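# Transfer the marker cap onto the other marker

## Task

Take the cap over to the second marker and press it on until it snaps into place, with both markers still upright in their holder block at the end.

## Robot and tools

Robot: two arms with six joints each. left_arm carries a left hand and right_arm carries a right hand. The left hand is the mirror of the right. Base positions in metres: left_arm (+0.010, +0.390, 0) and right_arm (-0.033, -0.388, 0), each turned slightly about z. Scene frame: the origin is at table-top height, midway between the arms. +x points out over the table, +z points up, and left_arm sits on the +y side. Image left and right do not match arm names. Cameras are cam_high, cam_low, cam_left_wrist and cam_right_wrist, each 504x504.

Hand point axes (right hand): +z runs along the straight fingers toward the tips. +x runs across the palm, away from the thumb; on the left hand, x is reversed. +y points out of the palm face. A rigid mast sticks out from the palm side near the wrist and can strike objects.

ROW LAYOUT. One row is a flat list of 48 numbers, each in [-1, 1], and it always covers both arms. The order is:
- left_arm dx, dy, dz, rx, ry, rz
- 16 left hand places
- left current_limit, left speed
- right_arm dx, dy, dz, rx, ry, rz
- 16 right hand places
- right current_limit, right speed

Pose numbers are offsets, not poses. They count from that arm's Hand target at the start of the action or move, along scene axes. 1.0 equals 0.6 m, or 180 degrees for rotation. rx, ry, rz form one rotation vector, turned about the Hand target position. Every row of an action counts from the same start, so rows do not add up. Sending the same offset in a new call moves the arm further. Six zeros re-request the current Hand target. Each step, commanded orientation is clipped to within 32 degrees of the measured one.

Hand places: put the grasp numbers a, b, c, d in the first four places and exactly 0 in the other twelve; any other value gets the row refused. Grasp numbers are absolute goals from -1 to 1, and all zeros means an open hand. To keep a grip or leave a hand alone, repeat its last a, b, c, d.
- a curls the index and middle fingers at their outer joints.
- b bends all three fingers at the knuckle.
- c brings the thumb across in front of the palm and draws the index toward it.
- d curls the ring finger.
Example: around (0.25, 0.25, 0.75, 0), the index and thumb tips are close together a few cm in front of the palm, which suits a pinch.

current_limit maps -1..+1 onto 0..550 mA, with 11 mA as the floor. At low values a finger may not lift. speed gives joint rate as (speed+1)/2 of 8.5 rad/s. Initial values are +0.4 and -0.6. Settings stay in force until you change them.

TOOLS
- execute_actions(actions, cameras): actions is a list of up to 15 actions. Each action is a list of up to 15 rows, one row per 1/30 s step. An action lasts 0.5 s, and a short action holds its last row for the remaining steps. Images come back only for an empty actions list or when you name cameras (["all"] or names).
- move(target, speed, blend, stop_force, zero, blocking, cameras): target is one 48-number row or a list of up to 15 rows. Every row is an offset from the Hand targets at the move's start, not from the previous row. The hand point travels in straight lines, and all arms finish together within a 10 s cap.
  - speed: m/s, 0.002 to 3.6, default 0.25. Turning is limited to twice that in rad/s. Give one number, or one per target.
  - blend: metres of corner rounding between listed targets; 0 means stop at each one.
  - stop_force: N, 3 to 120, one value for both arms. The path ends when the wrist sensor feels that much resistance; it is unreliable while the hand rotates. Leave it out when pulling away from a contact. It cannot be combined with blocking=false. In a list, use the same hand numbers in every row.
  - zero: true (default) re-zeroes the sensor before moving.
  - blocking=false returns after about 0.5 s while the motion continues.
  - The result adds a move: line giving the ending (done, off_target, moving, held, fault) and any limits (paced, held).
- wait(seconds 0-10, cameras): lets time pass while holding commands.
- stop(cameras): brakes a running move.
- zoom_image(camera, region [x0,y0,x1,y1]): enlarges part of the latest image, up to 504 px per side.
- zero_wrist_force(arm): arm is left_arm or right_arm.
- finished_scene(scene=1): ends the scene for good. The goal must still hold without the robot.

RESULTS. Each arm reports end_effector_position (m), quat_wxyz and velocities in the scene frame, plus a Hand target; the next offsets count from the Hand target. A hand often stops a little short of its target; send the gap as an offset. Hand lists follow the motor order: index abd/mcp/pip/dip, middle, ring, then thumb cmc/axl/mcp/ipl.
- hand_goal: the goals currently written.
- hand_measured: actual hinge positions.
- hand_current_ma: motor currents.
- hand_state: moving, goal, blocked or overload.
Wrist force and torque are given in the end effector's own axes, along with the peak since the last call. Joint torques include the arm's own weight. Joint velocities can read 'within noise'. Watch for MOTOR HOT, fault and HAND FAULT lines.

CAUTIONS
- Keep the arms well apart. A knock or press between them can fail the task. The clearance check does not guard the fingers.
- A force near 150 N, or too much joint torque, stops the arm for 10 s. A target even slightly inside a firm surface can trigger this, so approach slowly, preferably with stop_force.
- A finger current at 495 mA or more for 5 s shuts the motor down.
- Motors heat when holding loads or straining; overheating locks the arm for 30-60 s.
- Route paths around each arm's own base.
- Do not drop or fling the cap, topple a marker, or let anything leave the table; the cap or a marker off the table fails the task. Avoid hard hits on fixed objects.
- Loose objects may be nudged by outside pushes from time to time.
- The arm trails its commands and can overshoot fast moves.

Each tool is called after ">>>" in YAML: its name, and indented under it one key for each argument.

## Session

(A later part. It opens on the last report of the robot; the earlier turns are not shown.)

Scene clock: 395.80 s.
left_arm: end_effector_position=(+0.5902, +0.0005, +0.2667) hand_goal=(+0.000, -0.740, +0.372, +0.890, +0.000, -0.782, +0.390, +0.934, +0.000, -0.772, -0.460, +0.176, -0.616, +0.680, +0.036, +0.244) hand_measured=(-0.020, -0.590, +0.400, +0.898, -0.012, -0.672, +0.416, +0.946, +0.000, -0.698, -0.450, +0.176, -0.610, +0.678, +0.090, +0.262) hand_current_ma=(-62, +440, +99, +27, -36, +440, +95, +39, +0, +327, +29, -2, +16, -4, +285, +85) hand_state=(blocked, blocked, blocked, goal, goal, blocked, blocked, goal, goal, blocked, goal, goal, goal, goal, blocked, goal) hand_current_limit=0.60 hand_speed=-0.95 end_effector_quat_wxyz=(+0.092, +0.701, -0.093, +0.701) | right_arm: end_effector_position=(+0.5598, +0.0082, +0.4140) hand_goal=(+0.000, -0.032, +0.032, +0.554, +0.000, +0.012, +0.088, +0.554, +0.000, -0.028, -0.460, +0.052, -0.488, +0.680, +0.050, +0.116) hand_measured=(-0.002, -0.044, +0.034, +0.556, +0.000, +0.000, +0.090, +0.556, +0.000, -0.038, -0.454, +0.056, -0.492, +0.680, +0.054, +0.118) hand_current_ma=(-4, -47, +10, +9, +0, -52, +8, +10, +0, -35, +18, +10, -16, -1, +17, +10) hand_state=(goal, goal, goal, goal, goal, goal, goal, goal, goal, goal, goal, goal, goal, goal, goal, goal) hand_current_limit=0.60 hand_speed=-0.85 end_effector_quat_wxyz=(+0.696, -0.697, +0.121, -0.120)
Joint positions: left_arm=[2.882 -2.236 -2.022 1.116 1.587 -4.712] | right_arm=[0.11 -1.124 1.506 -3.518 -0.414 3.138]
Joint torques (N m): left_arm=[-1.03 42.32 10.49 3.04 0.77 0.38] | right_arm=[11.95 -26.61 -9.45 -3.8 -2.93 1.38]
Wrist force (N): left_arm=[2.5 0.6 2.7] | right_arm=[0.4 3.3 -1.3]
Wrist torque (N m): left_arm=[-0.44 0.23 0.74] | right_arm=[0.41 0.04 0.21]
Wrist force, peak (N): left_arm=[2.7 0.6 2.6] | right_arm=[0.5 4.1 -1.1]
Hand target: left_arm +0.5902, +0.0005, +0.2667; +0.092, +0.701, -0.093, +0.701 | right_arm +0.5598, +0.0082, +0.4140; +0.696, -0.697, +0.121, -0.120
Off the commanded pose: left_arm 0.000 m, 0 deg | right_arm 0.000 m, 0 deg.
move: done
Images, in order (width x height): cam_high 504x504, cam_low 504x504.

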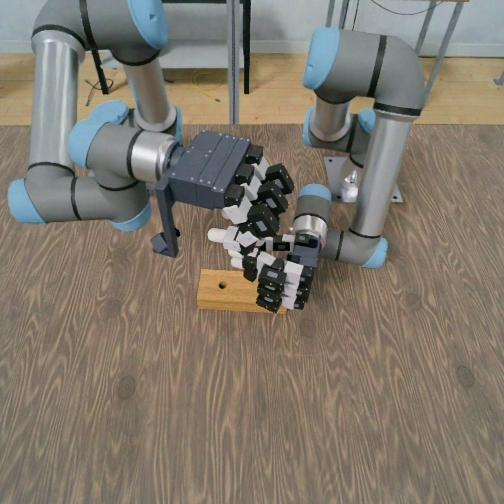

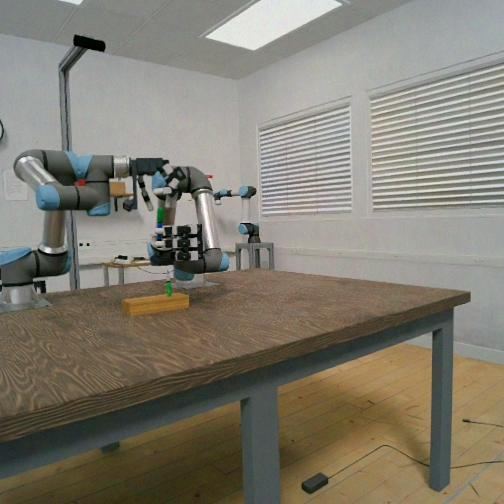

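>>> move:
  target:
    - [0,0,0,0,0,0, 0,0.95,0.78,0.65,0,0,0,0,0,0,0,0,0,0,0,0, 0.6,-0.95, -0.0035,0.0102,0,0,0,0, 0.25,0.46,0.72,0.65,0,0,0,0,0,0,0,0,0,0,0,0, 0.6,-0.85]
    - [0,0,0,0,0,0, 0,0.95,0.78,0.65,0,0,0,0,0,0,0,0,0,0,0,0, 0.6,-0.95, -0.0035,0.0102,-0.0567,0,0,0, 0.25,0.46,0.72,0.65,0,0,0,0,0,0,0,0,0,0,0,0, 0.6,-0.85]
  speed: [0.02,0.04]
  stop_force: 4
  cameras: ["cam_high","cam_low"]

>>> zoom_image:
  camera: "cam_low"
  region: [138, 190, 188, 240]

>>> zoom_image:
  camera: "cam_high"
  region: [205, 200, 275, 270]

Scene clock: 410.53 s.
left_arm: end_effector_position=(+0.5902, +0.0005, +0.2667) hand_goal=(+0.000, -0.740, +0.372, +0.890, +0.000, -0.782, +0.390, +0.934, +0.000, -0.772, -0.460, +0.176, -0.616, +0.680, +0.036, +0.244) hand_measured=(-0.020, -0.590, +0.400, +0.898, -0.012, -0.672, +0.416, +0.946, +0.000, -0.698, -0.450, +0.176, -0.610, +0.678, +0.090, +0.262) hand_current_ma=(-62, +440, +99, +27, -36, +440, +95, +39, +0, +327, +29, -2, +16, -4, +285, +85) hand_state=(blocked, blocked, blocked, goal, goal, blocked, blocked, goal, goal, blocked, goal, goal, goal, goal, blocked, goal) hand_current_limit=0.60 hand_speed=-0.95 end_effector_quat_wxyz=(+0.092, +0.701, -0.093, +0.701) | right_arm: end_effector_position=(+0.5576, +0.0143, +0.3800) hand_goal=(+0.000, -0.032, +0.032, +0.554, +0.000, +0.012, +0.088, +0.554, +0.000, -0.028, -0.460, +0.052, -0.488, +0.680, +0.050, +0.116) hand_measured=(-0.002, -0.044, +0.034, +0.556, +0.000, +0.000, +0.090, +0.556, +0.000, -0.038, -0.454, +0.056, -0.492, +0.680, +0.054, +0.118) hand_current_ma=(-4, -47, +10, +9, +0, -52, +8, +10, +0, -35, +18, +10, -16, -1, +17, +10) hand_state=(goal, goal, goal, goal, goal, goal, goal, goal, goal, goal, goal, goal, goal, goal, goal, goal) hand_current_limit=0.60 hand_speed=-0.85 end_effector_quat_wxyz=(+0.696, -0.697, +0.121, -0.120)
Joint positions: left_arm=[2.882 -2.236 -2.022 1.116 1.587 -4.712] | right_arm=[0.121 -1.092 1.551 -3.596 -0.425 3.139]
Joint torques (N m): left_arm=[-0.2 41.25 11.28 3.08 0.71 0.29] | right_arm=[-4.45 -27.39 -8.89 -3.72 -2.22 1.11]
Wrist force (N): left_arm=[2.3 0.6 2.5] | right_arm=[0.7 3.5 -1.0]
Wrist torque (N m): left_arm=[-0.41 0.25 0.73] | right_arm=[0.41 0.00 0.27]
Wrist force, peak (N): left_arm=[2.7 0.8 2.5] | right_arm=[0.5 3.9 -1.2]
Hand target: left_arm +0.5902, +0.0005, +0.2667; +0.092, +0.701, -0.093, +0.701 | right_arm +0.5577, +0.0143, +0.3800; +0.696, -0.697, +0.121, -0.120
Off the commanded pose: left_arm 0.000 m, 0 deg | right_arm 0.000 m, 0 deg.
move: done
Images, in order (width x height): cam_high 504x504, cam_low 504x504.

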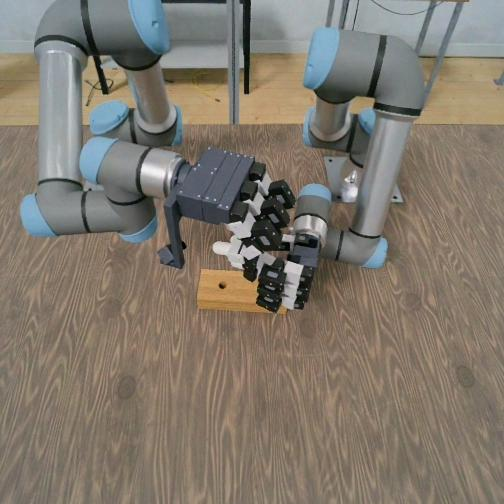

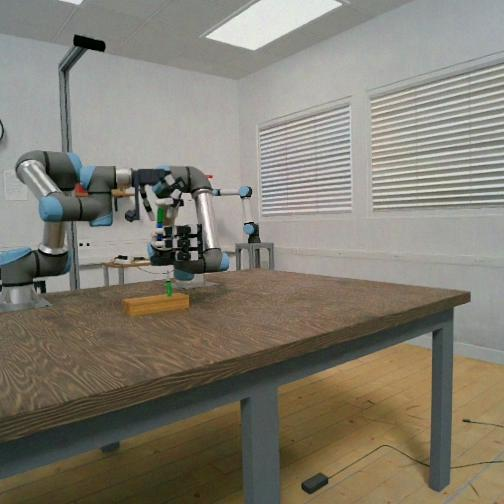

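Scaled by 10.080.

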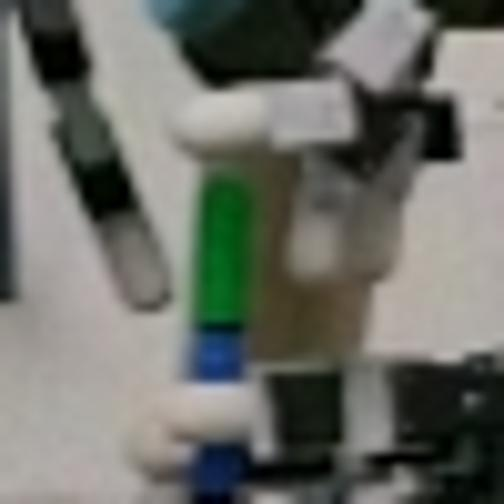

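Scaled by 7.200.

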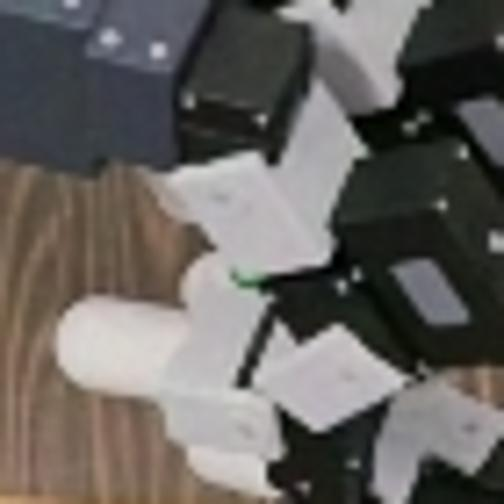

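>>> move:
  target: [0,0,0,0,0,0, 0,0.95,0.78,0.65,0,0,0,0,0,0,0,0,0,0,0,0, 0.6,-0.95, 0,0,0,-0.047,0.0171,0, 0.25,0.40,0.72,0.65,0,0,0,0,0,0,0,0,0,0,0,0, 0.6,-0.85]
  speed: 0.1

>>> move:
  target: [0,0,0,0,0,0, 0,0.95,0.78,0.65,0,0,0,0,0,0,0,0,0,0,0,0, 0.6,-0.95, 0,0,-0.0467,0,0,0, 0.25,0.40,0.72,0.65,0,0,0,0,0,0,0,0,0,0,0,0, 0.6,-0.85]
  speed: 0.04
  stop_force: 4
  cameras: ["cam_high","cam_low"]

>>> zoom_image:
  camera: "cam_low"
  region: [138, 190, 188, 240]

>>> zoom_image:
  camera: "cam_high"
  region: [205, 200, 275, 270]

Scene clock: 417.67 s.
left_arm: end_effector_position=(+0.5902, +0.0005, +0.2667) hand_goal=(+0.000, -0.740, +0.372, +0.890, +0.000, -0.782, +0.390, +0.934, +0.000, -0.772, -0.460, +0.176, -0.616, +0.680, +0.036, +0.244) hand_measured=(-0.020, -0.590, +0.400, +0.898, -0.012, -0.672, +0.416, +0.946, +0.000, -0.698, -0.450, +0.176, -0.610, +0.678, +0.090, +0.262) hand_current_ma=(-62, +440, +99, +27, -36, +440, +95, +39, +0, +327, +29, -2, +16, -4, +285, +85) hand_state=(blocked, blocked, blocked, goal, goal, blocked, blocked, goal, goal, blocked, goal, goal, goal, goal, blocked, goal) hand_current_limit=0.60 hand_speed=-0.95 end_effector_quat_wxyz=(+0.092, +0.701, -0.093, +0.701) | right_arm: end_effector_position=(+0.5577, +0.0143, +0.3800) hand_goal=(+0.000, +0.048, +0.014, +0.542, +0.000, +0.118, +0.100, +0.554, +0.000, +0.062, -0.460, +0.040, -0.488, +0.680, +0.050, +0.104) hand_measured=(-0.002, +0.036, +0.016, +0.544, +0.000, +0.104, +0.096, +0.556, +0.000, +0.052, -0.454, +0.044, -0.492, +0.680, +0.054, +0.106) hand_current_ma=(-4, -47, +9, +9, +0, -54, -12, +9, +0, -37, +18, +10, -15, -1, +16, +9) hand_state=(goal, goal, goal, goal, goal, goal, goal, goal, goal, goal, goal, goal, goal, goal, goal, goal) hand_current_limit=0.60 hand_speed=-0.85 end_effector_quat_wxyz=(-0.639, +0.750, -0.131, +0.110)
Joint positions: left_arm=[2.882 -2.236 -2.022 1.116 1.587 -4.712] | right_arm=[0.148 -1.182 1.571 -3.179 -0.477 2.829]
Joint torques (N m): left_arm=[-1.6 39.66 13.18 3.09 0.82 0.46] | right_arm=[10.71 -44.49 -30.77 1.07 -2.36 -1.58]
Wrist force (N): left_arm=[2.3 0.6 2.7] | right_arm=[0.6 3.8 -0.4]
Wrist torque (N m): left_arm=[-0.43 0.25 0.73] | right_arm=[0.40 -0.07 0.31]
Wrist force, peak (N): left_arm=[2.4 0.6 2.9] | right_arm=[0.8 4.1 -1.0]
Hand target: left_arm +0.5902, +0.0005, +0.2667; +0.092, +0.701, -0.093, +0.701 | right_arm +0.5577, +0.0143, +0.3800; -0.639, +0.750, -0.131, +0.110
Off the commanded pose: left_arm 0.000 m, 0 deg | right_arm 0.000 m, 0 deg.
move: done

Scene clock: 419.60 s.
left_arm: end_effector_position=(+0.5902, +0.0005, +0.2667) hand_goal=(+0.000, -0.740, +0.372, +0.890, +0.000, -0.782, +0.390, +0.934, +0.000, -0.772, -0.460, +0.176, -0.616, +0.680, +0.036, +0.244) hand_measured=(-0.024, -0.592, +0.400, +0.898, -0.014, -0.676, +0.416, +0.946, +0.000, -0.698, -0.450, +0.176, -0.610, +0.678, +0.090, +0.262) hand_current_ma=(-72, +440, +103, +28, -37, +440, +95, +39, +0, +327, +29, -2, +16, -4, +290, +86) hand_state=(blocked, blocked, blocked, goal, goal, blocked, blocked, goal, goal, blocked, goal, goal, goal, goal, blocked, goal) hand_current_limit=0.60 hand_speed=-0.95 end_effector_quat_wxyz=(+0.092, +0.701, -0.093, +0.701) | right_arm: end_effector_position=(+0.5577, +0.0143, +0.3529) hand_goal=(+0.000, +0.048, +0.014, +0.542, +0.000, +0.118, +0.100, +0.554, +0.000, +0.062, -0.460, +0.040, -0.488, +0.680, +0.050, +0.104) hand_measured=(-0.002, +0.036, +0.016, +0.544, +0.000, +0.112, +0.090, +0.548, +0.000, +0.052, -0.454, +0.044, -0.492, +0.680, +0.054, +0.106) hand_current_ma=(-4, -45, +9, +9, -1, -22, -33, -18, +0, -36, +18, +10, -15, -1, +16, +9) hand_state=(goal, goal, goal, goal, goal, goal, goal, goal, goal, goal, goal, goal, goal, goal, goal, goal) hand_current_limit=0.60 hand_speed=-0.85 end_effector_quat_wxyz=(-0.639, +0.750, -0.130, +0.110)
Joint positions: left_arm=[2.882 -2.236 -2.022 1.116 1.587 -4.712] | right_arm=[0.148 -1.156 1.609 -3.242 -0.477 2.828]
Joint torques (N m): left_arm=[-1.39 38.09 11.62 2.87 0.74 0.58] | right_arm=[9.66 -44.24 -28.94 1.07 -2.03 -1.06]
Wrist force (N): left_arm=[0.6 0.2 2.4] | right_arm=[0.9 1.5 -1.6]
Wrist torque (N m): left_arm=[-0.42 0.28 0.67] | right_arm=[0.41 -0.02 0.26]
Wrist force, peak (N): left_arm=[2.5 0.6 2.7] | right_arm=[0.5 4.1 -0.9]
Hand target: left_arm +0.5902, +0.0005, +0.2667; +0.092, +0.701, -0.093, +0.701 | right_arm +0.5577, +0.0143, +0.3530; -0.639, +0.750, -0.130, +0.110 (not the last commanded pose)
Off the commanded pose: left_arm 0.000 m, 0 deg | right_arm 0.001 m, 0 deg.
move: contact (right_arm)
Images, in order (width x height): cam_high 504x504, cam_low 504x504.

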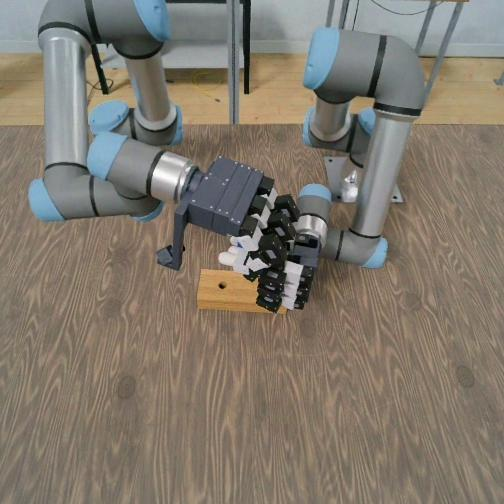

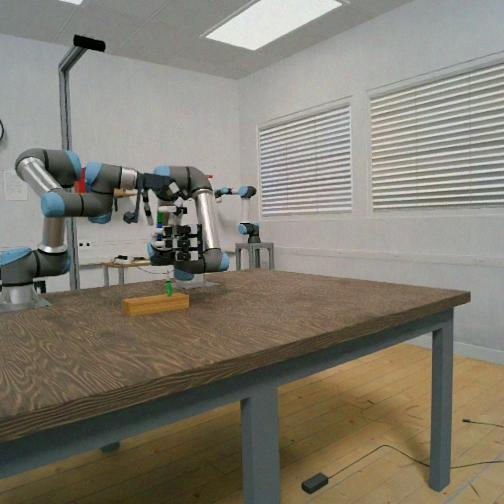

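Scaled by 10.080.

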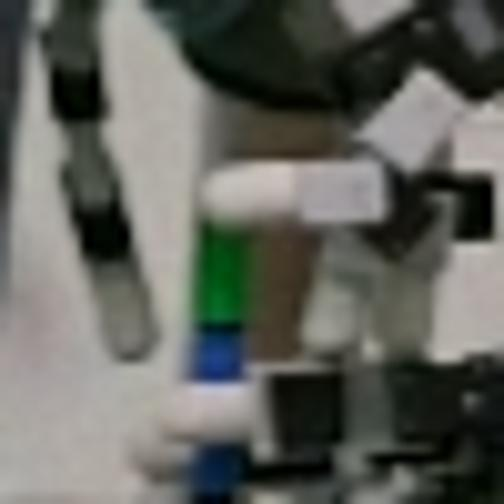

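Scaled by 7.200.

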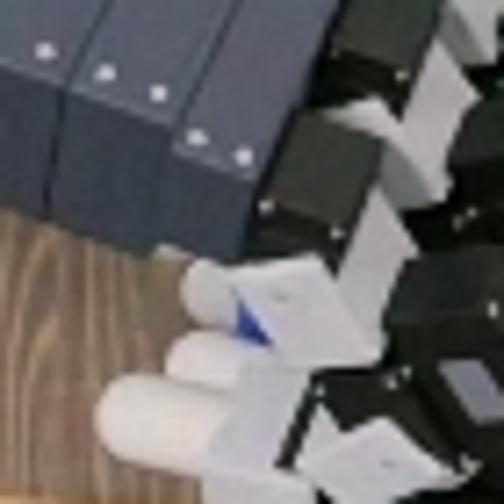

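>>> move:
  target:
    - [0,0,0,0,0,0, 0,0.95,0.78,0.65,0,0,0,0,0,0,0,0,0,0,0,0, 0.6,-0.95, 0,0,0.1033,0,0,0, 0.25,0.40,0.72,0.65,0,0,0,0,0,0,0,0,0,0,0,0, 0.6,-0.85]
    - [0,0,0,0,0,0, 0,0.95,0.78,0.65,0,0,0,0,0,0,0,0,0,0,0,0, 0.6,-0.95, -0.0393,0.0147,0.1033,-0.0238,-0.1074,0.0997, 0.25,0.40,0.72,0.65,0,0,0,0,0,0,0,0,0,0,0,0, 0.6,-0.85]
  speed: 0.12
  blend: 0.01
  cameras: ["cam_high","cam_low"]

>>> zoom_image:
  camera: "cam_low"
  region: [138, 180, 188, 230]

>>> zoom_image:
  camera: "cam_high"
  region: [205, 200, 275, 270]

Scene clock: 430.80 s.
left_arm: end_effector_position=(+0.5902, +0.0005, +0.2667) hand_goal=(+0.000, -0.740, +0.372, +0.890, +0.000, -0.782, +0.390, +0.934, +0.000, -0.772, -0.460, +0.176, -0.616, +0.680, +0.036, +0.244) hand_measured=(-0.024, -0.592, +0.400, +0.898, -0.014, -0.676, +0.416, +0.946, +0.000, -0.698, -0.450, +0.176, -0.610, +0.678, +0.090, +0.262) hand_current_ma=(-72, +440, +103, +28, -37, +440, +95, +39, +0, +327, +29, -2, +16, -4, +290, +86) hand_state=(blocked, blocked, blocked, goal, goal, blocked, blocked, goal, goal, blocked, goal, goal, goal, goal, blocked, goal) hand_current_limit=0.60 hand_speed=-0.95 end_effector_quat_wxyz=(+0.092, +0.701, -0.093, +0.701) | right_arm: end_effector_position=(+0.5341, +0.0232, +0.4149) hand_goal=(+0.000, +0.048, +0.014, +0.542, +0.000, +0.118, +0.100, +0.554, +0.000, +0.062, -0.460, +0.040, -0.488, +0.680, +0.050, +0.104) hand_measured=(-0.002, +0.038, +0.016, +0.544, +0.000, +0.112, +0.096, +0.552, +0.000, +0.054, -0.454, +0.044, -0.488, +0.680, +0.054, +0.106) hand_current_ma=(-4, -44, +9, +9, -1, -23, -11, -9, +0, -34, +18, +10, -2, -1, +16, +9) hand_state=(goal, goal, goal, goal, goal, goal, goal, goal, goal, goal, goal, goal, goal, goal, goal, goal) hand_current_limit=0.60 hand_speed=-0.85 end_effector_quat_wxyz=(-0.633, +0.755, +0.100, +0.138)
Joint positions: left_arm=[2.882 -2.236 -2.022 1.116 1.587 -4.712] | right_arm=[0.158 -1.278 1.559 -2.742 -0.258 2.131]
Joint torques (N m): left_arm=[-1.06 36.06 12.5 2.82 0.71 0.26] | right_arm=[11.25 -42.42 -32.35 0.52 3.84 -1.62]
Wrist force (N): left_arm=[2.4 0.7 2.8] | right_arm=[-0.4 3.5 -1.2]
Wrist torque (N m): left_arm=[-0.43 0.24 0.73] | right_arm=[0.42 0.03 0.31]
Wrist force, peak (N): left_arm=[2.6 0.6 2.6] | right_arm=[0.6 4.6 -0.9]
Hand target: left_arm +0.5902, +0.0005, +0.2667; +0.092, +0.701, -0.093, +0.701 | right_arm +0.5341, +0.0231, +0.4149; -0.633, +0.755, +0.100, +0.138
Off the commanded pose: left_arm 0.000 m, 0 deg | right_arm 0.000 m, 0 deg.
move: done
Images, in order (width x height): cam_high 504x504, cam_low 504x504.

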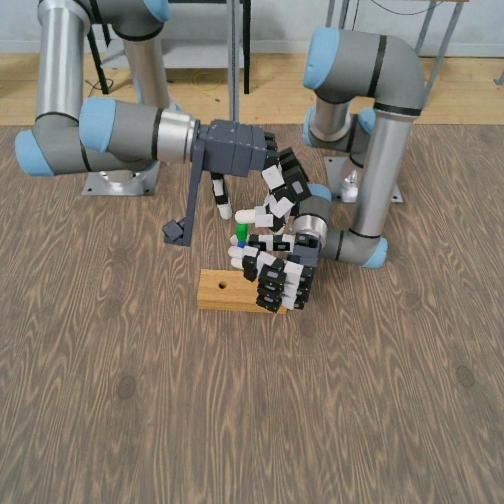

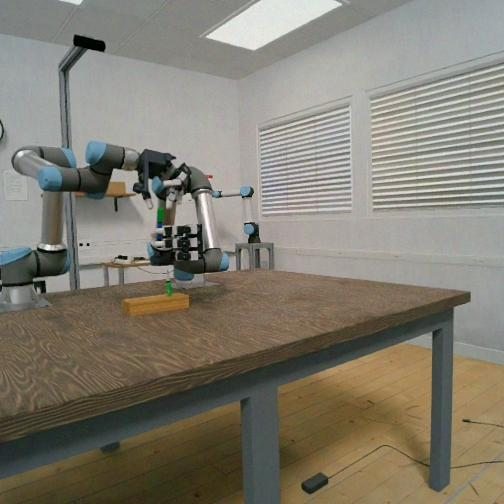

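Scaled by 10.080.

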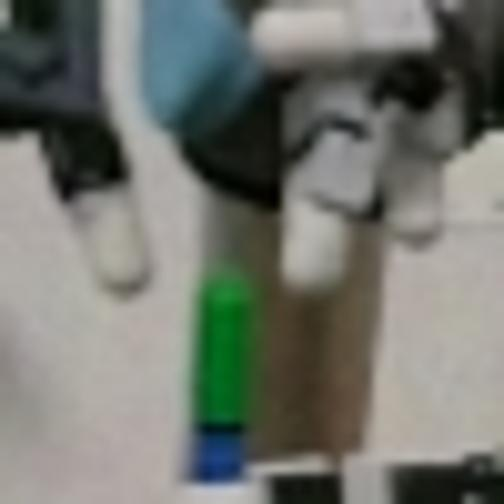

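Scaled by 7.200.

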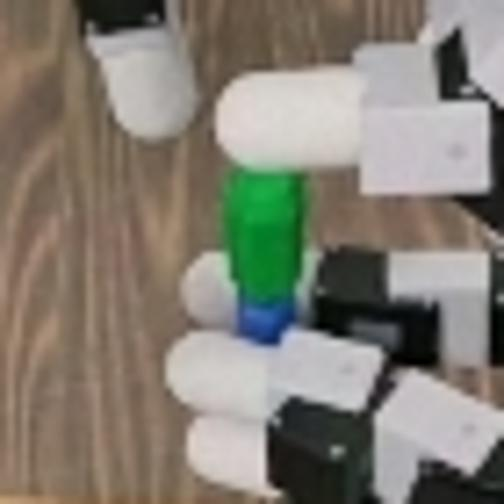

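>>> move:
  target:
    - [0,0,0,0,0,0, 0,0.95,0.78,0.65,0,0,0,0,0,0,0,0,0,0,0,0, 0.6,-0.95, 0.0005,0.0065,0,0,0,0, 0.25,0.40,0.735,0.65,0,0,0,0,0,0,0,0,0,0,0,0, 0.6,-0.85]
    - [0,0,0,0,0,0, 0,0.95,0.78,0.65,0,0,0,0,0,0,0,0,0,0,0,0, 0.6,-0.95, 0.0005,0.0065,-0.0667,0,0,0, 0.25,0.40,0.735,0.65,0,0,0,0,0,0,0,0,0,0,0,0, 0.6,-0.85]
  speed: 0.04
  stop_force: 4
  cameras: ["cam_high","cam_low","cam_right_wrist"]

>>> zoom_image:
  camera: "cam_low"
  region: [138, 190, 188, 240]

>>> zoom_image:
  camera: "cam_high"
  region: [205, 200, 275, 270]

Scene clock: 436.80 s.
left_arm: end_effector_position=(+0.5902, +0.0005, +0.2667) hand_goal=(+0.000, -0.740, +0.372, +0.890, +0.000, -0.782, +0.390, +0.934, +0.000, -0.772, -0.460, +0.176, -0.616, +0.680, +0.036, +0.244) hand_measured=(-0.024, -0.592, +0.400, +0.898, -0.014, -0.676, +0.416, +0.946, +0.000, -0.698, -0.450, +0.176, -0.610, +0.678, +0.090, +0.262) hand_current_ma=(-72, +440, +103, +28, -37, +440, +95, +39, +0, +327, +29, -2, +16, -4, +290, +86) hand_state=(blocked, blocked, blocked, goal, goal, blocked, blocked, goal, goal, blocked, goal, goal, goal, goal, blocked, goal) hand_current_limit=0.60 hand_speed=-0.95 end_effector_quat_wxyz=(+0.092, +0.701, -0.093, +0.701) | right_arm: end_effector_position=(+0.5344, +0.0271, +0.3749) hand_goal=(+0.000, +0.042, +0.006, +0.542, +0.000, +0.118, +0.100, +0.558, +0.000, +0.066, -0.460, +0.040, -0.514, +0.680, +0.046, +0.102) hand_measured=(-0.002, +0.038, +0.010, +0.544, +0.000, +0.112, +0.096, +0.556, +0.000, +0.058, -0.454, +0.044, -0.508, +0.680, +0.050, +0.104) hand_current_ma=(-4, -18, +12, +9, -1, -23, -11, -9, +0, -33, +18, +10, +19, -1, +15, +9) hand_state=(goal, goal, goal, goal, goal, goal, goal, goal, goal, goal, goal, goal, goal, goal, goal, goal) hand_current_limit=0.60 hand_speed=-0.85 end_effector_quat_wxyz=(-0.633, +0.755, +0.100, +0.138)
Joint positions: left_arm=[2.882 -2.236 -2.022 1.116 1.587 -4.712] | right_arm=[0.165 -1.241 1.619 -2.853 -0.263 2.146]
Joint torques (N m): left_arm=[-0.58 35.62 11.52 2.96 0.65 0.34] | right_arm=[-1.31 -22.91 -11.29 -4.99 -1.33 1.3]
Wrist force (N): left_arm=[2.4 0.5 2.4] | right_arm=[-0.3 3.3 -1.3]
Wrist torque (N m): left_arm=[-0.42 0.23 0.74] | right_arm=[0.39 0.04 0.23]
Wrist force, peak (N): left_arm=[2.5 0.6 2.8] | right_arm=[-0.2 3.8 -1.3]
Hand target: left_arm +0.5902, +0.0005, +0.2667; +0.092, +0.701, -0.093, +0.701 | right_arm +0.5344, +0.0270, +0.3749; -0.633, +0.755, +0.100, +0.138
Off the commanded pose: left_arm 0.000 m, 0 deg | right_arm 0.000 m, 0 deg.
move: done
Images, in order (width x height): cam_high 504x504, cam_low 504x504, cam_right_wrist 504x504.

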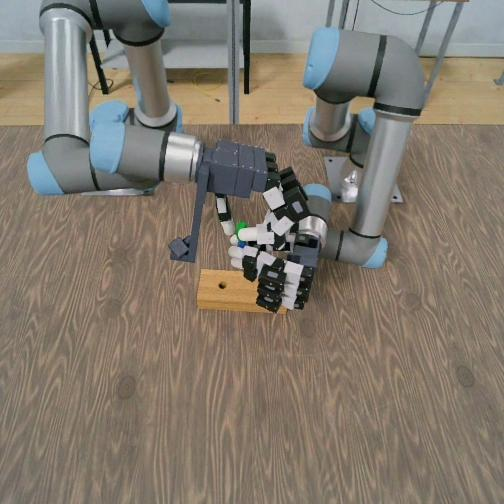

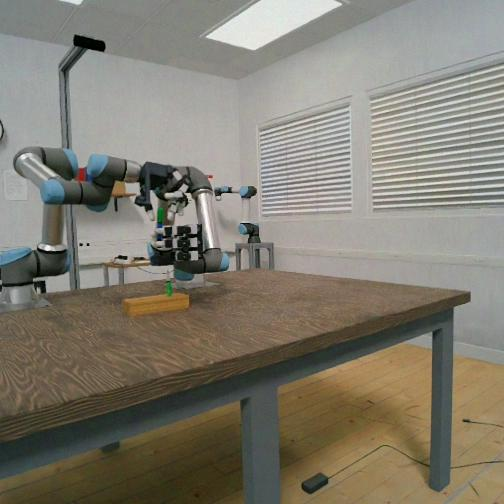

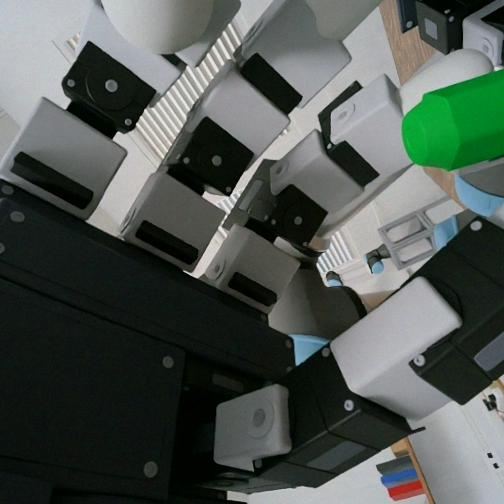

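Scaled by 10.080.

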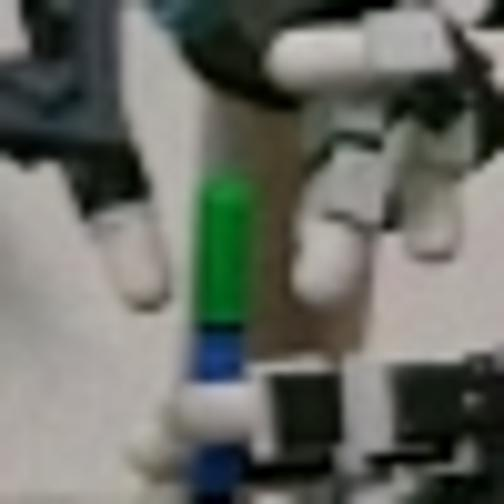

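Scaled by 7.200.

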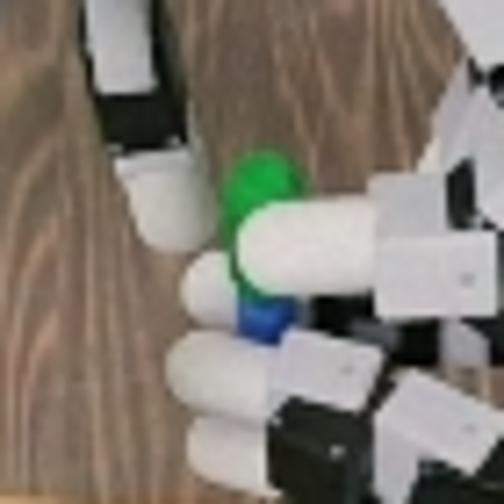

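>>> zoom_image:
  camera: "cam_right_wrist"
  region: [304, 20, 504, 220]

Scaled by 2.520.

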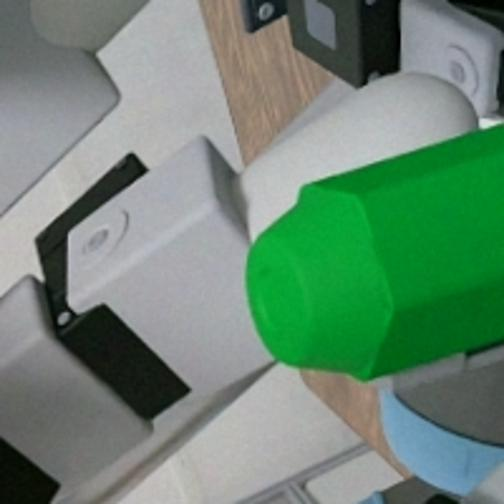

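>>> move:
  target:
    - [0,0,0,0,0,0, 0,0.95,0.78,0.65,0,0,0,0,0,0,0,0,0,0,0,0, 0.6,-0.95, -0.006,-0.0055,0,0,0,0, 0.25,0.40,0.735,0.65,0,0,0,0,0,0,0,0,0,0,0,0, 0.6,-0.85]
    - [0,0,0,0,0,0, 0,0.95,0.78,0.65,0,0,0,0,0,0,0,0,0,0,0,0, 0.6,-0.95, -0.006,-0.0055,-0.0407,0,0,0, 0.25,0.40,0.735,0.65,0,0,0,0,0,0,0,0,0,0,0,0, 0.6,-0.85]
  speed: 0.04
  stop_force: 4
  cameras: ["cam_high","cam_low","cam_right_wrist"]

>>> zoom_image:
  camera: "cam_low"
  region: [138, 190, 188, 240]

>>> zoom_image:
  camera: "cam_right_wrist"
  region: [304, 20, 504, 220]

Scene clock: 442.57 s.
left_arm: end_effector_position=(+0.5902, +0.0005, +0.2667) hand_goal=(+0.000, -0.740, +0.372, +0.890, +0.000, -0.782, +0.390, +0.934, +0.000, -0.772, -0.460, +0.176, -0.616, +0.680, +0.036, +0.244) hand_measured=(-0.024, -0.592, +0.400, +0.898, -0.014, -0.676, +0.416, +0.946, +0.000, -0.698, -0.450, +0.176, -0.610, +0.678, +0.090, +0.262) hand_current_ma=(-72, +440, +103, +28, -37, +440, +95, +39, +0, +327, +29, -2, +16, -4, +290, +86) hand_state=(blocked, blocked, blocked, goal, goal, blocked, blocked, goal, goal, blocked, goal, goal, goal, goal, blocked, goal) hand_current_limit=0.60 hand_speed=-0.95 end_effector_quat_wxyz=(+0.092, +0.701, -0.093, +0.701) | right_arm: end_effector_position=(+0.5308, +0.0237, +0.3505) hand_goal=(+0.000, +0.042, +0.006, +0.542, +0.000, +0.118, +0.100, +0.558, +0.000, +0.066, -0.460, +0.040, -0.514, +0.680, +0.046, +0.102) hand_measured=(-0.002, +0.038, +0.010, +0.544, +0.000, +0.112, +0.096, +0.556, +0.000, +0.058, -0.454, +0.044, -0.508, +0.680, +0.050, +0.104) hand_current_ma=(-4, -18, +11, +9, -1, -23, -11, -9, +0, -33, +18, +10, +19, -1, +15, +9) hand_state=(goal, goal, goal, goal, goal, goal, goal, goal, goal, goal, goal, goal, goal, goal, goal, goal) hand_current_limit=0.60 hand_speed=-0.85 end_effector_quat_wxyz=(-0.633, +0.755, +0.100, +0.138)
Joint positions: left_arm=[2.882 -2.236 -2.022 1.116 1.587 -4.712] | right_arm=[0.16 -1.231 1.67 -2.904 -0.259 2.134]
Joint torques (N m): left_arm=[0.06 33.42 11.64 2.66 0.67 0.21] | right_arm=[-10.67 -23.44 -9.48 -5.07 3.58 1.28]
Wrist force (N): left_arm=[2.5 0.5 2.5] | right_arm=[-0.3 3.4 -1.0]
Wrist torque (N m): left_arm=[-0.43 0.23 0.74] | right_arm=[0.37 0.03 0.23]
Wrist force, peak (N): left_arm=[2.6 0.7 2.7] | right_arm=[-0.4 3.8 -1.2]
Hand target: left_arm +0.5902, +0.0005, +0.2667; +0.092, +0.701, -0.093, +0.701 | right_arm +0.5308, +0.0237, +0.3505; -0.633, +0.755, +0.100, +0.138
Off the commanded pose: left_arm 0.000 m, 0 deg | right_arm 0.000 m, 0 deg.
move: done
Images, in order (width x height): cam_high 504x504, cam_low 504x504, cam_right_wrist 504x504.

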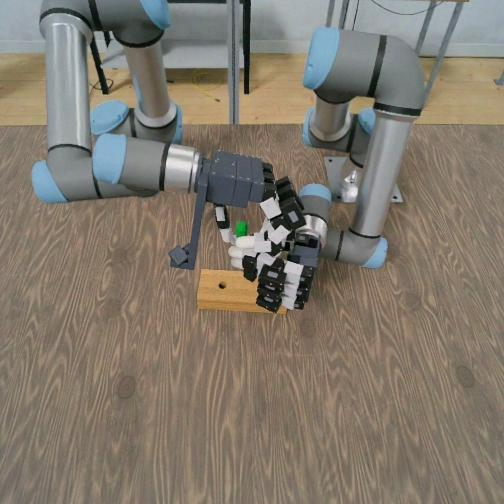

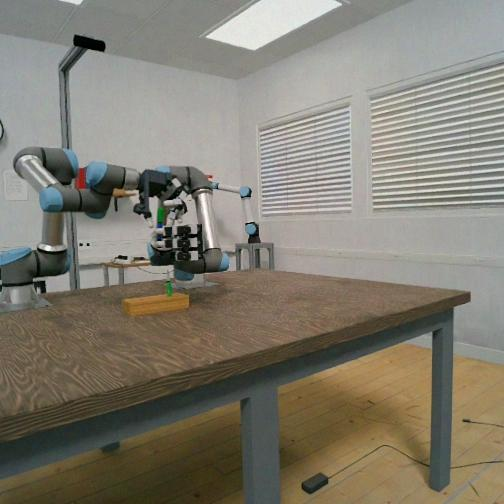

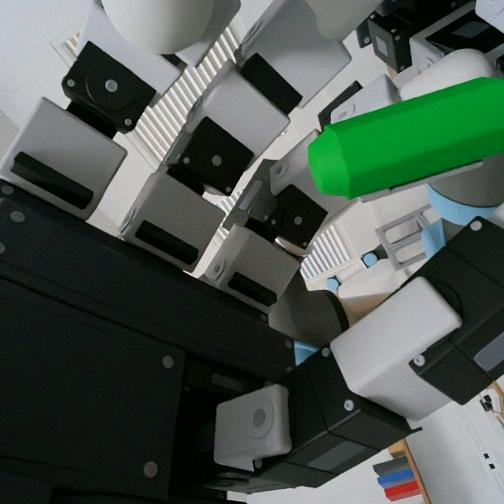

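Scaled by 10.080.

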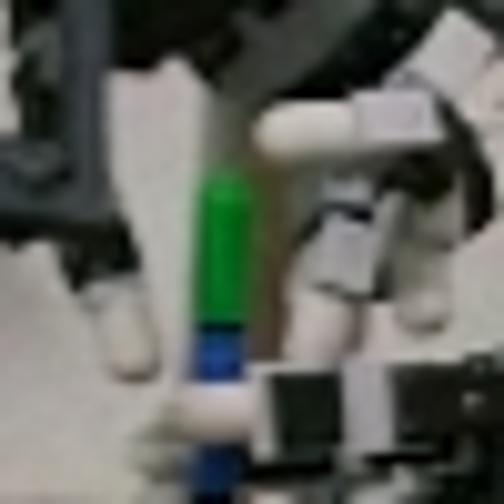

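Scaled by 2.520.

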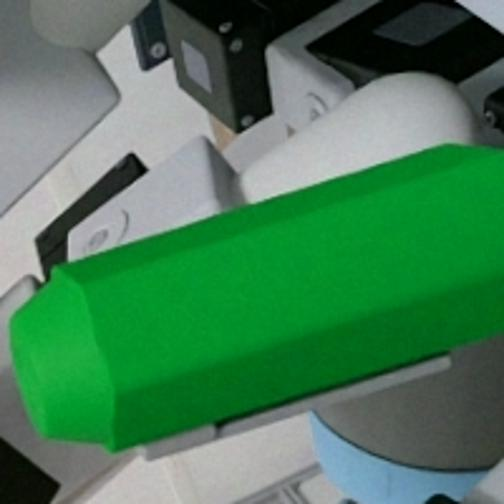

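>>> move:
  target: [0,0,0,0,0,0, 0,0.95,0.78,0.65,0,0,0,0,0,0,0,0,0,0,0,0, 0.6,-0.95, 0.0028,0.0333,0,0,0,0, 0.25,0.70,0.735,0.65,0,0,0,0,0,0,0,0,0,0,0,0, 0.6,-0.95]
  speed: 0.009
  cameras: ["cam_high","cam_low","cam_right_wrist"]

>>> zoom_image:
  camera: "cam_low"
  region: [138, 190, 188, 240]

>>> zoom_image:
  camera: "cam_right_wrist"
  region: [304, 20, 504, 220]

Scene clock: 447.33 s.
left_arm: end_effector_position=(+0.5902, +0.0005, +0.2667) hand_goal=(+0.000, -0.740, +0.372, +0.890, +0.000, -0.782, +0.390, +0.934, +0.000, -0.772, -0.460, +0.176, -0.616, +0.680, +0.036, +0.244) hand_measured=(-0.032, -0.592, +0.400, +0.898, -0.020, -0.678, +0.416, +0.946, +0.000, -0.698, -0.450, +0.176, -0.614, +0.678, +0.090, +0.262) hand_current_ma=(-99, +440, +104, +28, -58, +440, +97, +41, +0, +327, +29, -2, +4, -4, +290, +86) hand_state=(blocked, blocked, blocked, goal, goal, blocked, blocked, goal, goal, blocked, goal, goal, goal, goal, blocked, goal) hand_current_limit=0.60 hand_speed=-0.95 end_effector_quat_wxyz=(+0.092, +0.701, -0.093, +0.701) | right_arm: end_effector_position=(+0.5325, +0.0437, +0.3505) hand_goal=(+0.000, -0.362, +0.096, +0.602, +0.000, -0.408, +0.040, +0.558, +0.000, -0.384, -0.460, +0.100, -0.514, +0.680, +0.046, +0.162) hand_measured=(+0.000, -0.322, +0.108, +0.606, +0.000, -0.400, +0.044, +0.556, +0.000, -0.378, -0.454, +0.098, -0.508, +0.680, +0.076, +0.172) hand_current_ma=(+1, +181, +42, +13, -1, +34, +10, -7, +0, +21, +18, -7, +22, -1, +165, +51) hand_state=(goal, blocked, goal, goal, goal, goal, goal, goal, goal, goal, goal, goal, goal, goal, blocked, goal) hand_current_limit=0.60 hand_speed=-0.95 end_effector_quat_wxyz=(-0.633, +0.755, +0.100, +0.138)
Joint positions: left_arm=[2.882 -2.236 -2.022 1.116 1.587 -4.712] | right_arm=[0.195 -1.194 1.631 -2.975 -0.287 2.211]
Joint torques (N m): left_arm=[-0.3 31.96 11.32 2.75 0.58 0.48] | right_arm=[12.08 -22.74 -29.55 -4.85 -2.14 1.15]
Wrist force (N): left_arm=[0.6 -1.3 3.0] | right_arm=[-0.3 1.8 -2.9]
Wrist torque (N m): left_arm=[-0.52 0.33 0.76] | right_arm=[0.24 -0.03 0.34]
Wrist force, peak (N): left_arm=[2.6 0.6 2.7] | right_arm=[-0.5 3.9 -1.1]
Hand target: left_arm +0.5902, +0.0005, +0.2667; +0.092, +0.701, -0.093, +0.701 | right_arm +0.5325, +0.0437, +0.3505; -0.633, +0.755, +0.100, +0.138
Off the commanded pose: left_arm 0.000 m, 0 deg | right_arm 0.000 m, 0 deg.
move: done
Images, in order (width x height): cam_high 504x504, cam_low 504x504, cam_right_wrist 504x504.

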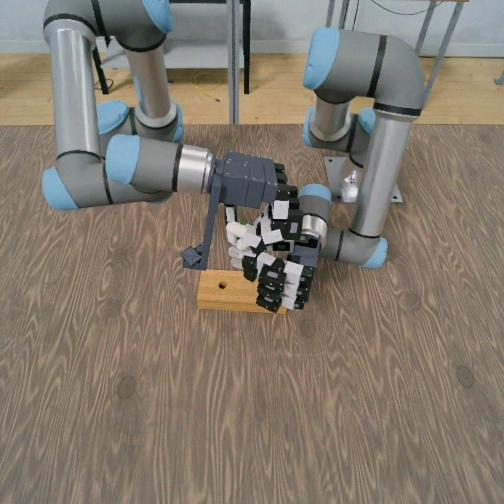

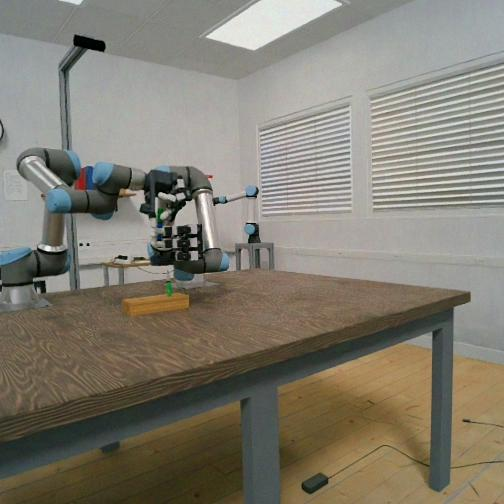

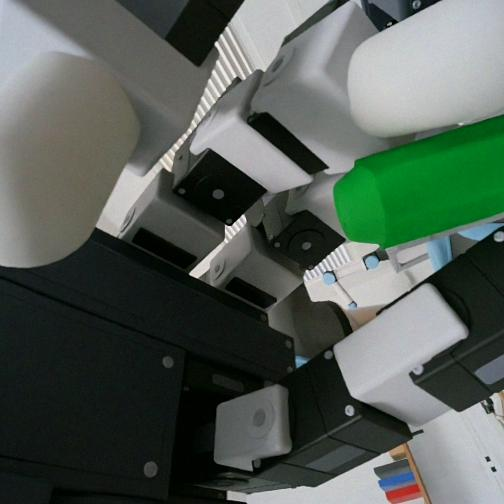

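Scaled by 10.080.

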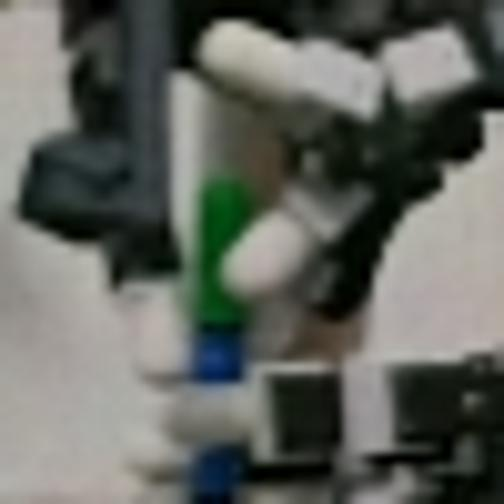

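Scaled by 2.520.

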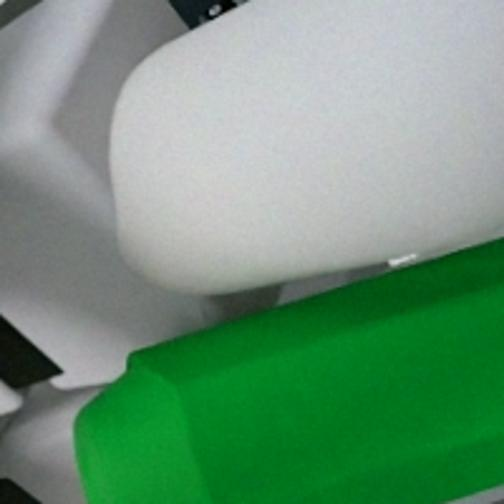

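>>> move:
  target: [0,0,0,0,0,0, 0,0.95,0.78,0.65,0,0,0,0,0,0,0,0,0,0,0,0, 0.79,-0.95, 0,0,0,0,0,0, 0.25,0.92,0.735,0.65,0,0,0,0,0,0,0,0,0,0,0,0, 0.79,-0.93]
  speed: 0.05
  cameras: ["cam_low","cam_right_wrist"]

>>> zoom_image:
  camera: "cam_low"
  region: [138, 190, 188, 240]

Scene clock: 449.90 s.
left_arm: end_effector_position=(+0.5902, +0.0005, +0.2667) hand_goal=(+0.000, -0.740, +0.372, +0.890, +0.000, -0.782, +0.390, +0.934, +0.000, -0.772, -0.460, +0.176, -0.616, +0.680, +0.036, +0.244) hand_measured=(-0.034, -0.592, +0.408, +0.904, -0.024, -0.684, +0.418, +0.946, +0.000, -0.698, -0.450, +0.176, -0.616, +0.678, +0.092, +0.262) hand_current_ma=(-107, +492, +136, +43, -76, +449, +101, +41, +0, +327, +29, -2, +1, -4, +297, +88) hand_state=(blocked, blocked, blocked, goal, blocked, blocked, blocked, goal, goal, blocked, goal, goal, goal, goal, blocked, goal) hand_current_limit=0.79 hand_speed=-0.95 end_effector_quat_wxyz=(+0.092, +0.701, -0.093, +0.701) | right_arm: end_effector_position=(+0.5325, +0.0437, +0.3505) hand_goal=(+0.000, -0.660, +0.162, +0.646, +0.000, -0.792, -0.004, +0.558, +0.000, -0.714, -0.460, +0.144, -0.514, +0.680, +0.046, +0.206) hand_measured=(+0.000, -0.408, +0.186, +0.654, -0.008, -0.484, +0.024, +0.566, +0.000, -0.694, -0.454, +0.142, -0.496, +0.680, +0.080, +0.214) hand_current_ma=(+0, +492, +91, +29, -28, +492, +112, +28, +0, +87, +18, -5, +75, -1, +183, +42) hand_state=(goal, blocked, blocked, goal, goal, blocked, blocked, goal, goal, blocked, goal, goal, goal, goal, blocked, goal) hand_current_limit=0.79 hand_speed=-0.93 end_effector_quat_wxyz=(-0.633, +0.755, +0.100, +0.138)
Joint positions: left_arm=[2.882 -2.236 -2.022 1.116 1.587 -4.712] | right_arm=[0.195 -1.194 1.631 -2.975 -0.287 2.211]
Joint torques (N m): left_arm=[-0.3 30.9 10.94 2.73 0.68 0.41] | right_arm=[4.8 -25.89 -27.54 -3.74 -1.97 0.87]
Wrist force (N): left_arm=[1.6 2.1 3.2] | right_arm=[-0.4 2.4 0.1]
Wrist torque (N m): left_arm=[-0.30 0.29 0.79] | right_arm=[0.47 0.02 0.36]
Wrist force, peak (N): left_arm=[2.1 2.1 3.4] | right_arm=[-1.0 1.7 -3.2]
Hand target: left_arm +0.5902, +0.0005, +0.2667; +0.092, +0.701, -0.093, +0.701 | right_arm +0.5325, +0.0437, +0.3505; -0.633, +0.755, +0.100, +0.138
Off the commanded pose: left_arm 0.000 m, 0 deg | right_arm 0.000 m, 0 deg.
move: done
Images, in order (width x height): cam_low 504x504, cam_right_wrist 504x504.

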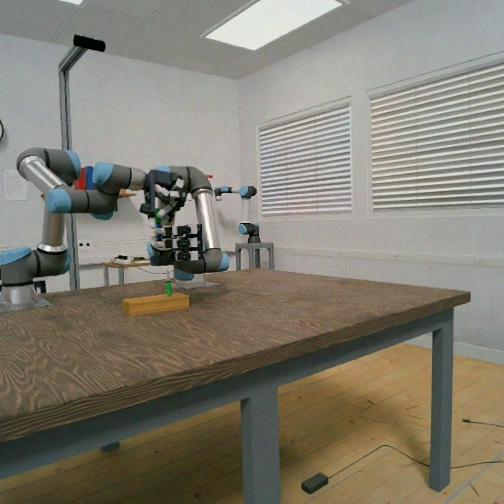

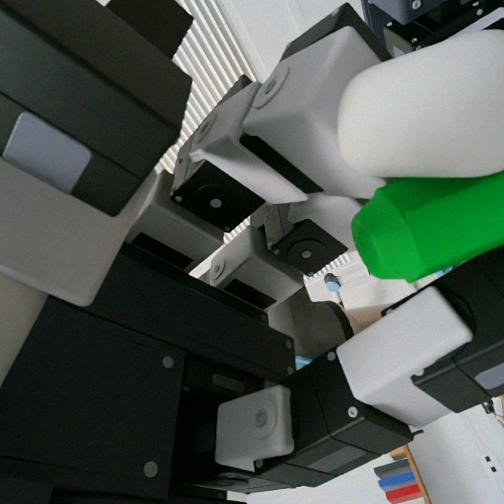

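Scaled by 10.080.

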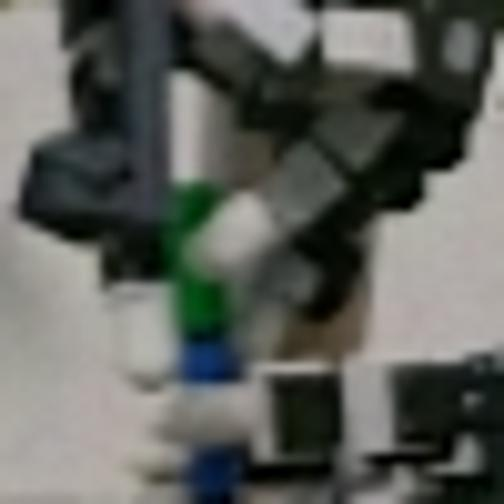

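>>> wait:
  seconds: 0
  cameras: ["cam_high","cam_right_wrist","cam_left_wrist"]

>>> zoom_image:
  camera: "cam_high"
  region: [215, 200, 275, 260]

>>> zoom_image:
  camera: "cam_right_wrist"
  region: [284, 0, 504, 300]

Scene clock: 451.97 s.
left_arm: end_effector_position=(+0.5902, +0.0005, +0.2667) hand_goal=(+0.000, -0.740, +0.372, +0.890, +0.000, -0.782, +0.390, +0.934, +0.000, -0.772, -0.460, +0.176, -0.616, +0.680, +0.036, +0.244) hand_measured=(-0.034, -0.592, +0.408, +0.904, -0.024, -0.684, +0.418, +0.946, +0.000, -0.698, -0.450, +0.176, -0.616, +0.678, +0.092, +0.262) hand_current_ma=(-107, +492, +136, +43, -76, +449, +101, +41, +0, +327, +29, -2, +1, -4, +297, +88) hand_state=(blocked, blocked, blocked, goal, blocked, blocked, blocked, goal, goal, blocked, goal, goal, goal, goal, blocked, goal) hand_current_limit=0.79 hand_speed=-0.95 end_effector_quat_wxyz=(+0.092, +0.701, -0.093, +0.701) | right_arm: end_effector_position=(+0.5325, +0.0437, +0.3505) hand_goal=(+0.000, -0.660, +0.162, +0.646, +0.000, -0.792, -0.004, +0.558, +0.000, -0.714, -0.460, +0.144, -0.514, +0.680, +0.046, +0.206) hand_measured=(+0.000, -0.408, +0.186, +0.654, -0.008, -0.484, +0.024, +0.566, +0.000, -0.694, -0.454, +0.142, -0.496, +0.680, +0.080, +0.214) hand_current_ma=(+0, +492, +91, +29, -28, +492, +112, +28, +0, +87, +18, -5, +75, -1, +183, +42) hand_state=(goal, blocked, blocked, goal, goal, blocked, blocked, goal, goal, blocked, goal, goal, goal, goal, blocked, goal) hand_current_limit=0.79 hand_speed=-0.93 end_effector_quat_wxyz=(-0.633, +0.755, +0.100, +0.138)
Joint positions: left_arm=[2.882 -2.236 -2.022 1.116 1.587 -4.712] | right_arm=[0.195 -1.194 1.631 -2.975 -0.287 2.211]
Joint torques (N m): left_arm=[-0.73 30.39 11.74 2.81 0.7 0.44] | right_arm=[-5.13 -28.26 -22.83 -2.05 -1.91 0.72]
Wrist force (N): left_arm=[1.8 1.8 3.2] | right_arm=[-0.7 2.2 0.0]
Wrist torque (N m): left_arm=[-0.33 0.28 0.81] | right_arm=[0.46 0.07 0.33]
Wrist force, peak (N): left_arm=[1.8 2.1 3.6] | right_arm=[-1.1 2.8 0.4]
Hand target: left_arm +0.5902, +0.0005, +0.2667; +0.092, +0.701, -0.093, +0.701 | right_arm +0.5325, +0.0437, +0.3505; -0.633, +0.755, +0.100, +0.138
Off the commanded pose: left_arm 0.000 m, 0 deg | right_arm 0.000 m, 0 deg.
Images, in order (width x height): cam_high 504x504, cam_left_wrist 504x504, cam_right_wrist 504x504.

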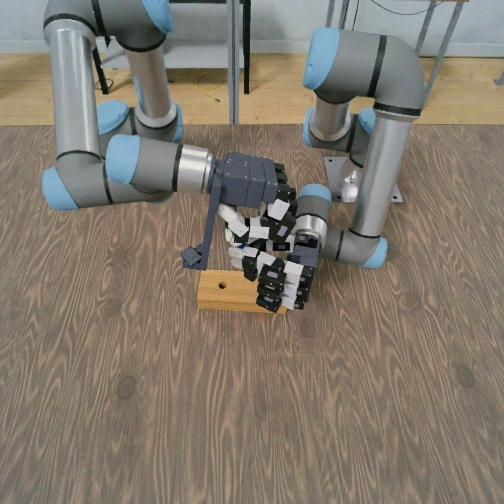

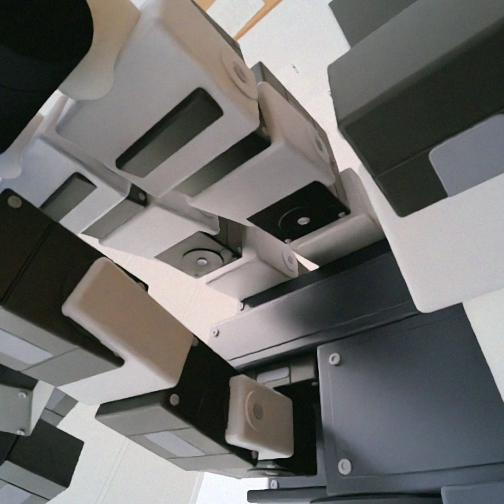

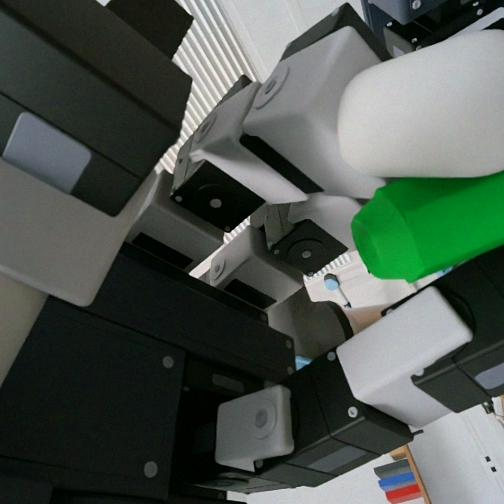

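Scaled by 8.400.

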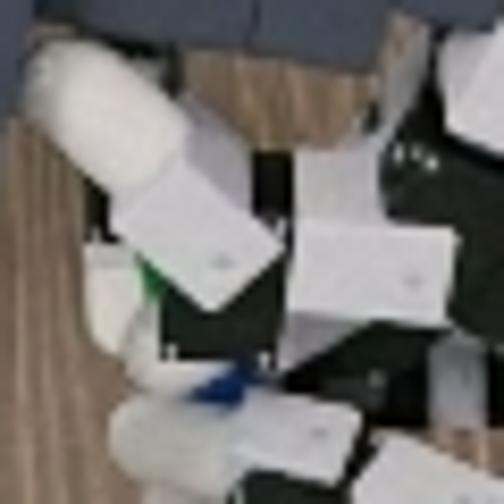

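Scaled by 1.680.

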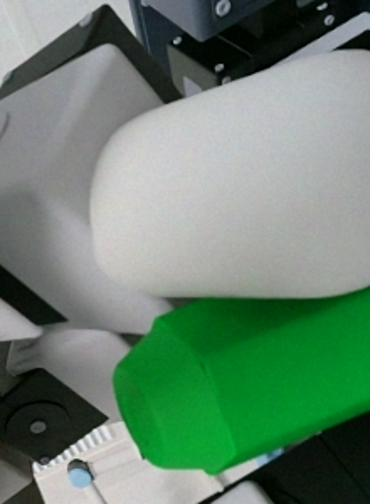

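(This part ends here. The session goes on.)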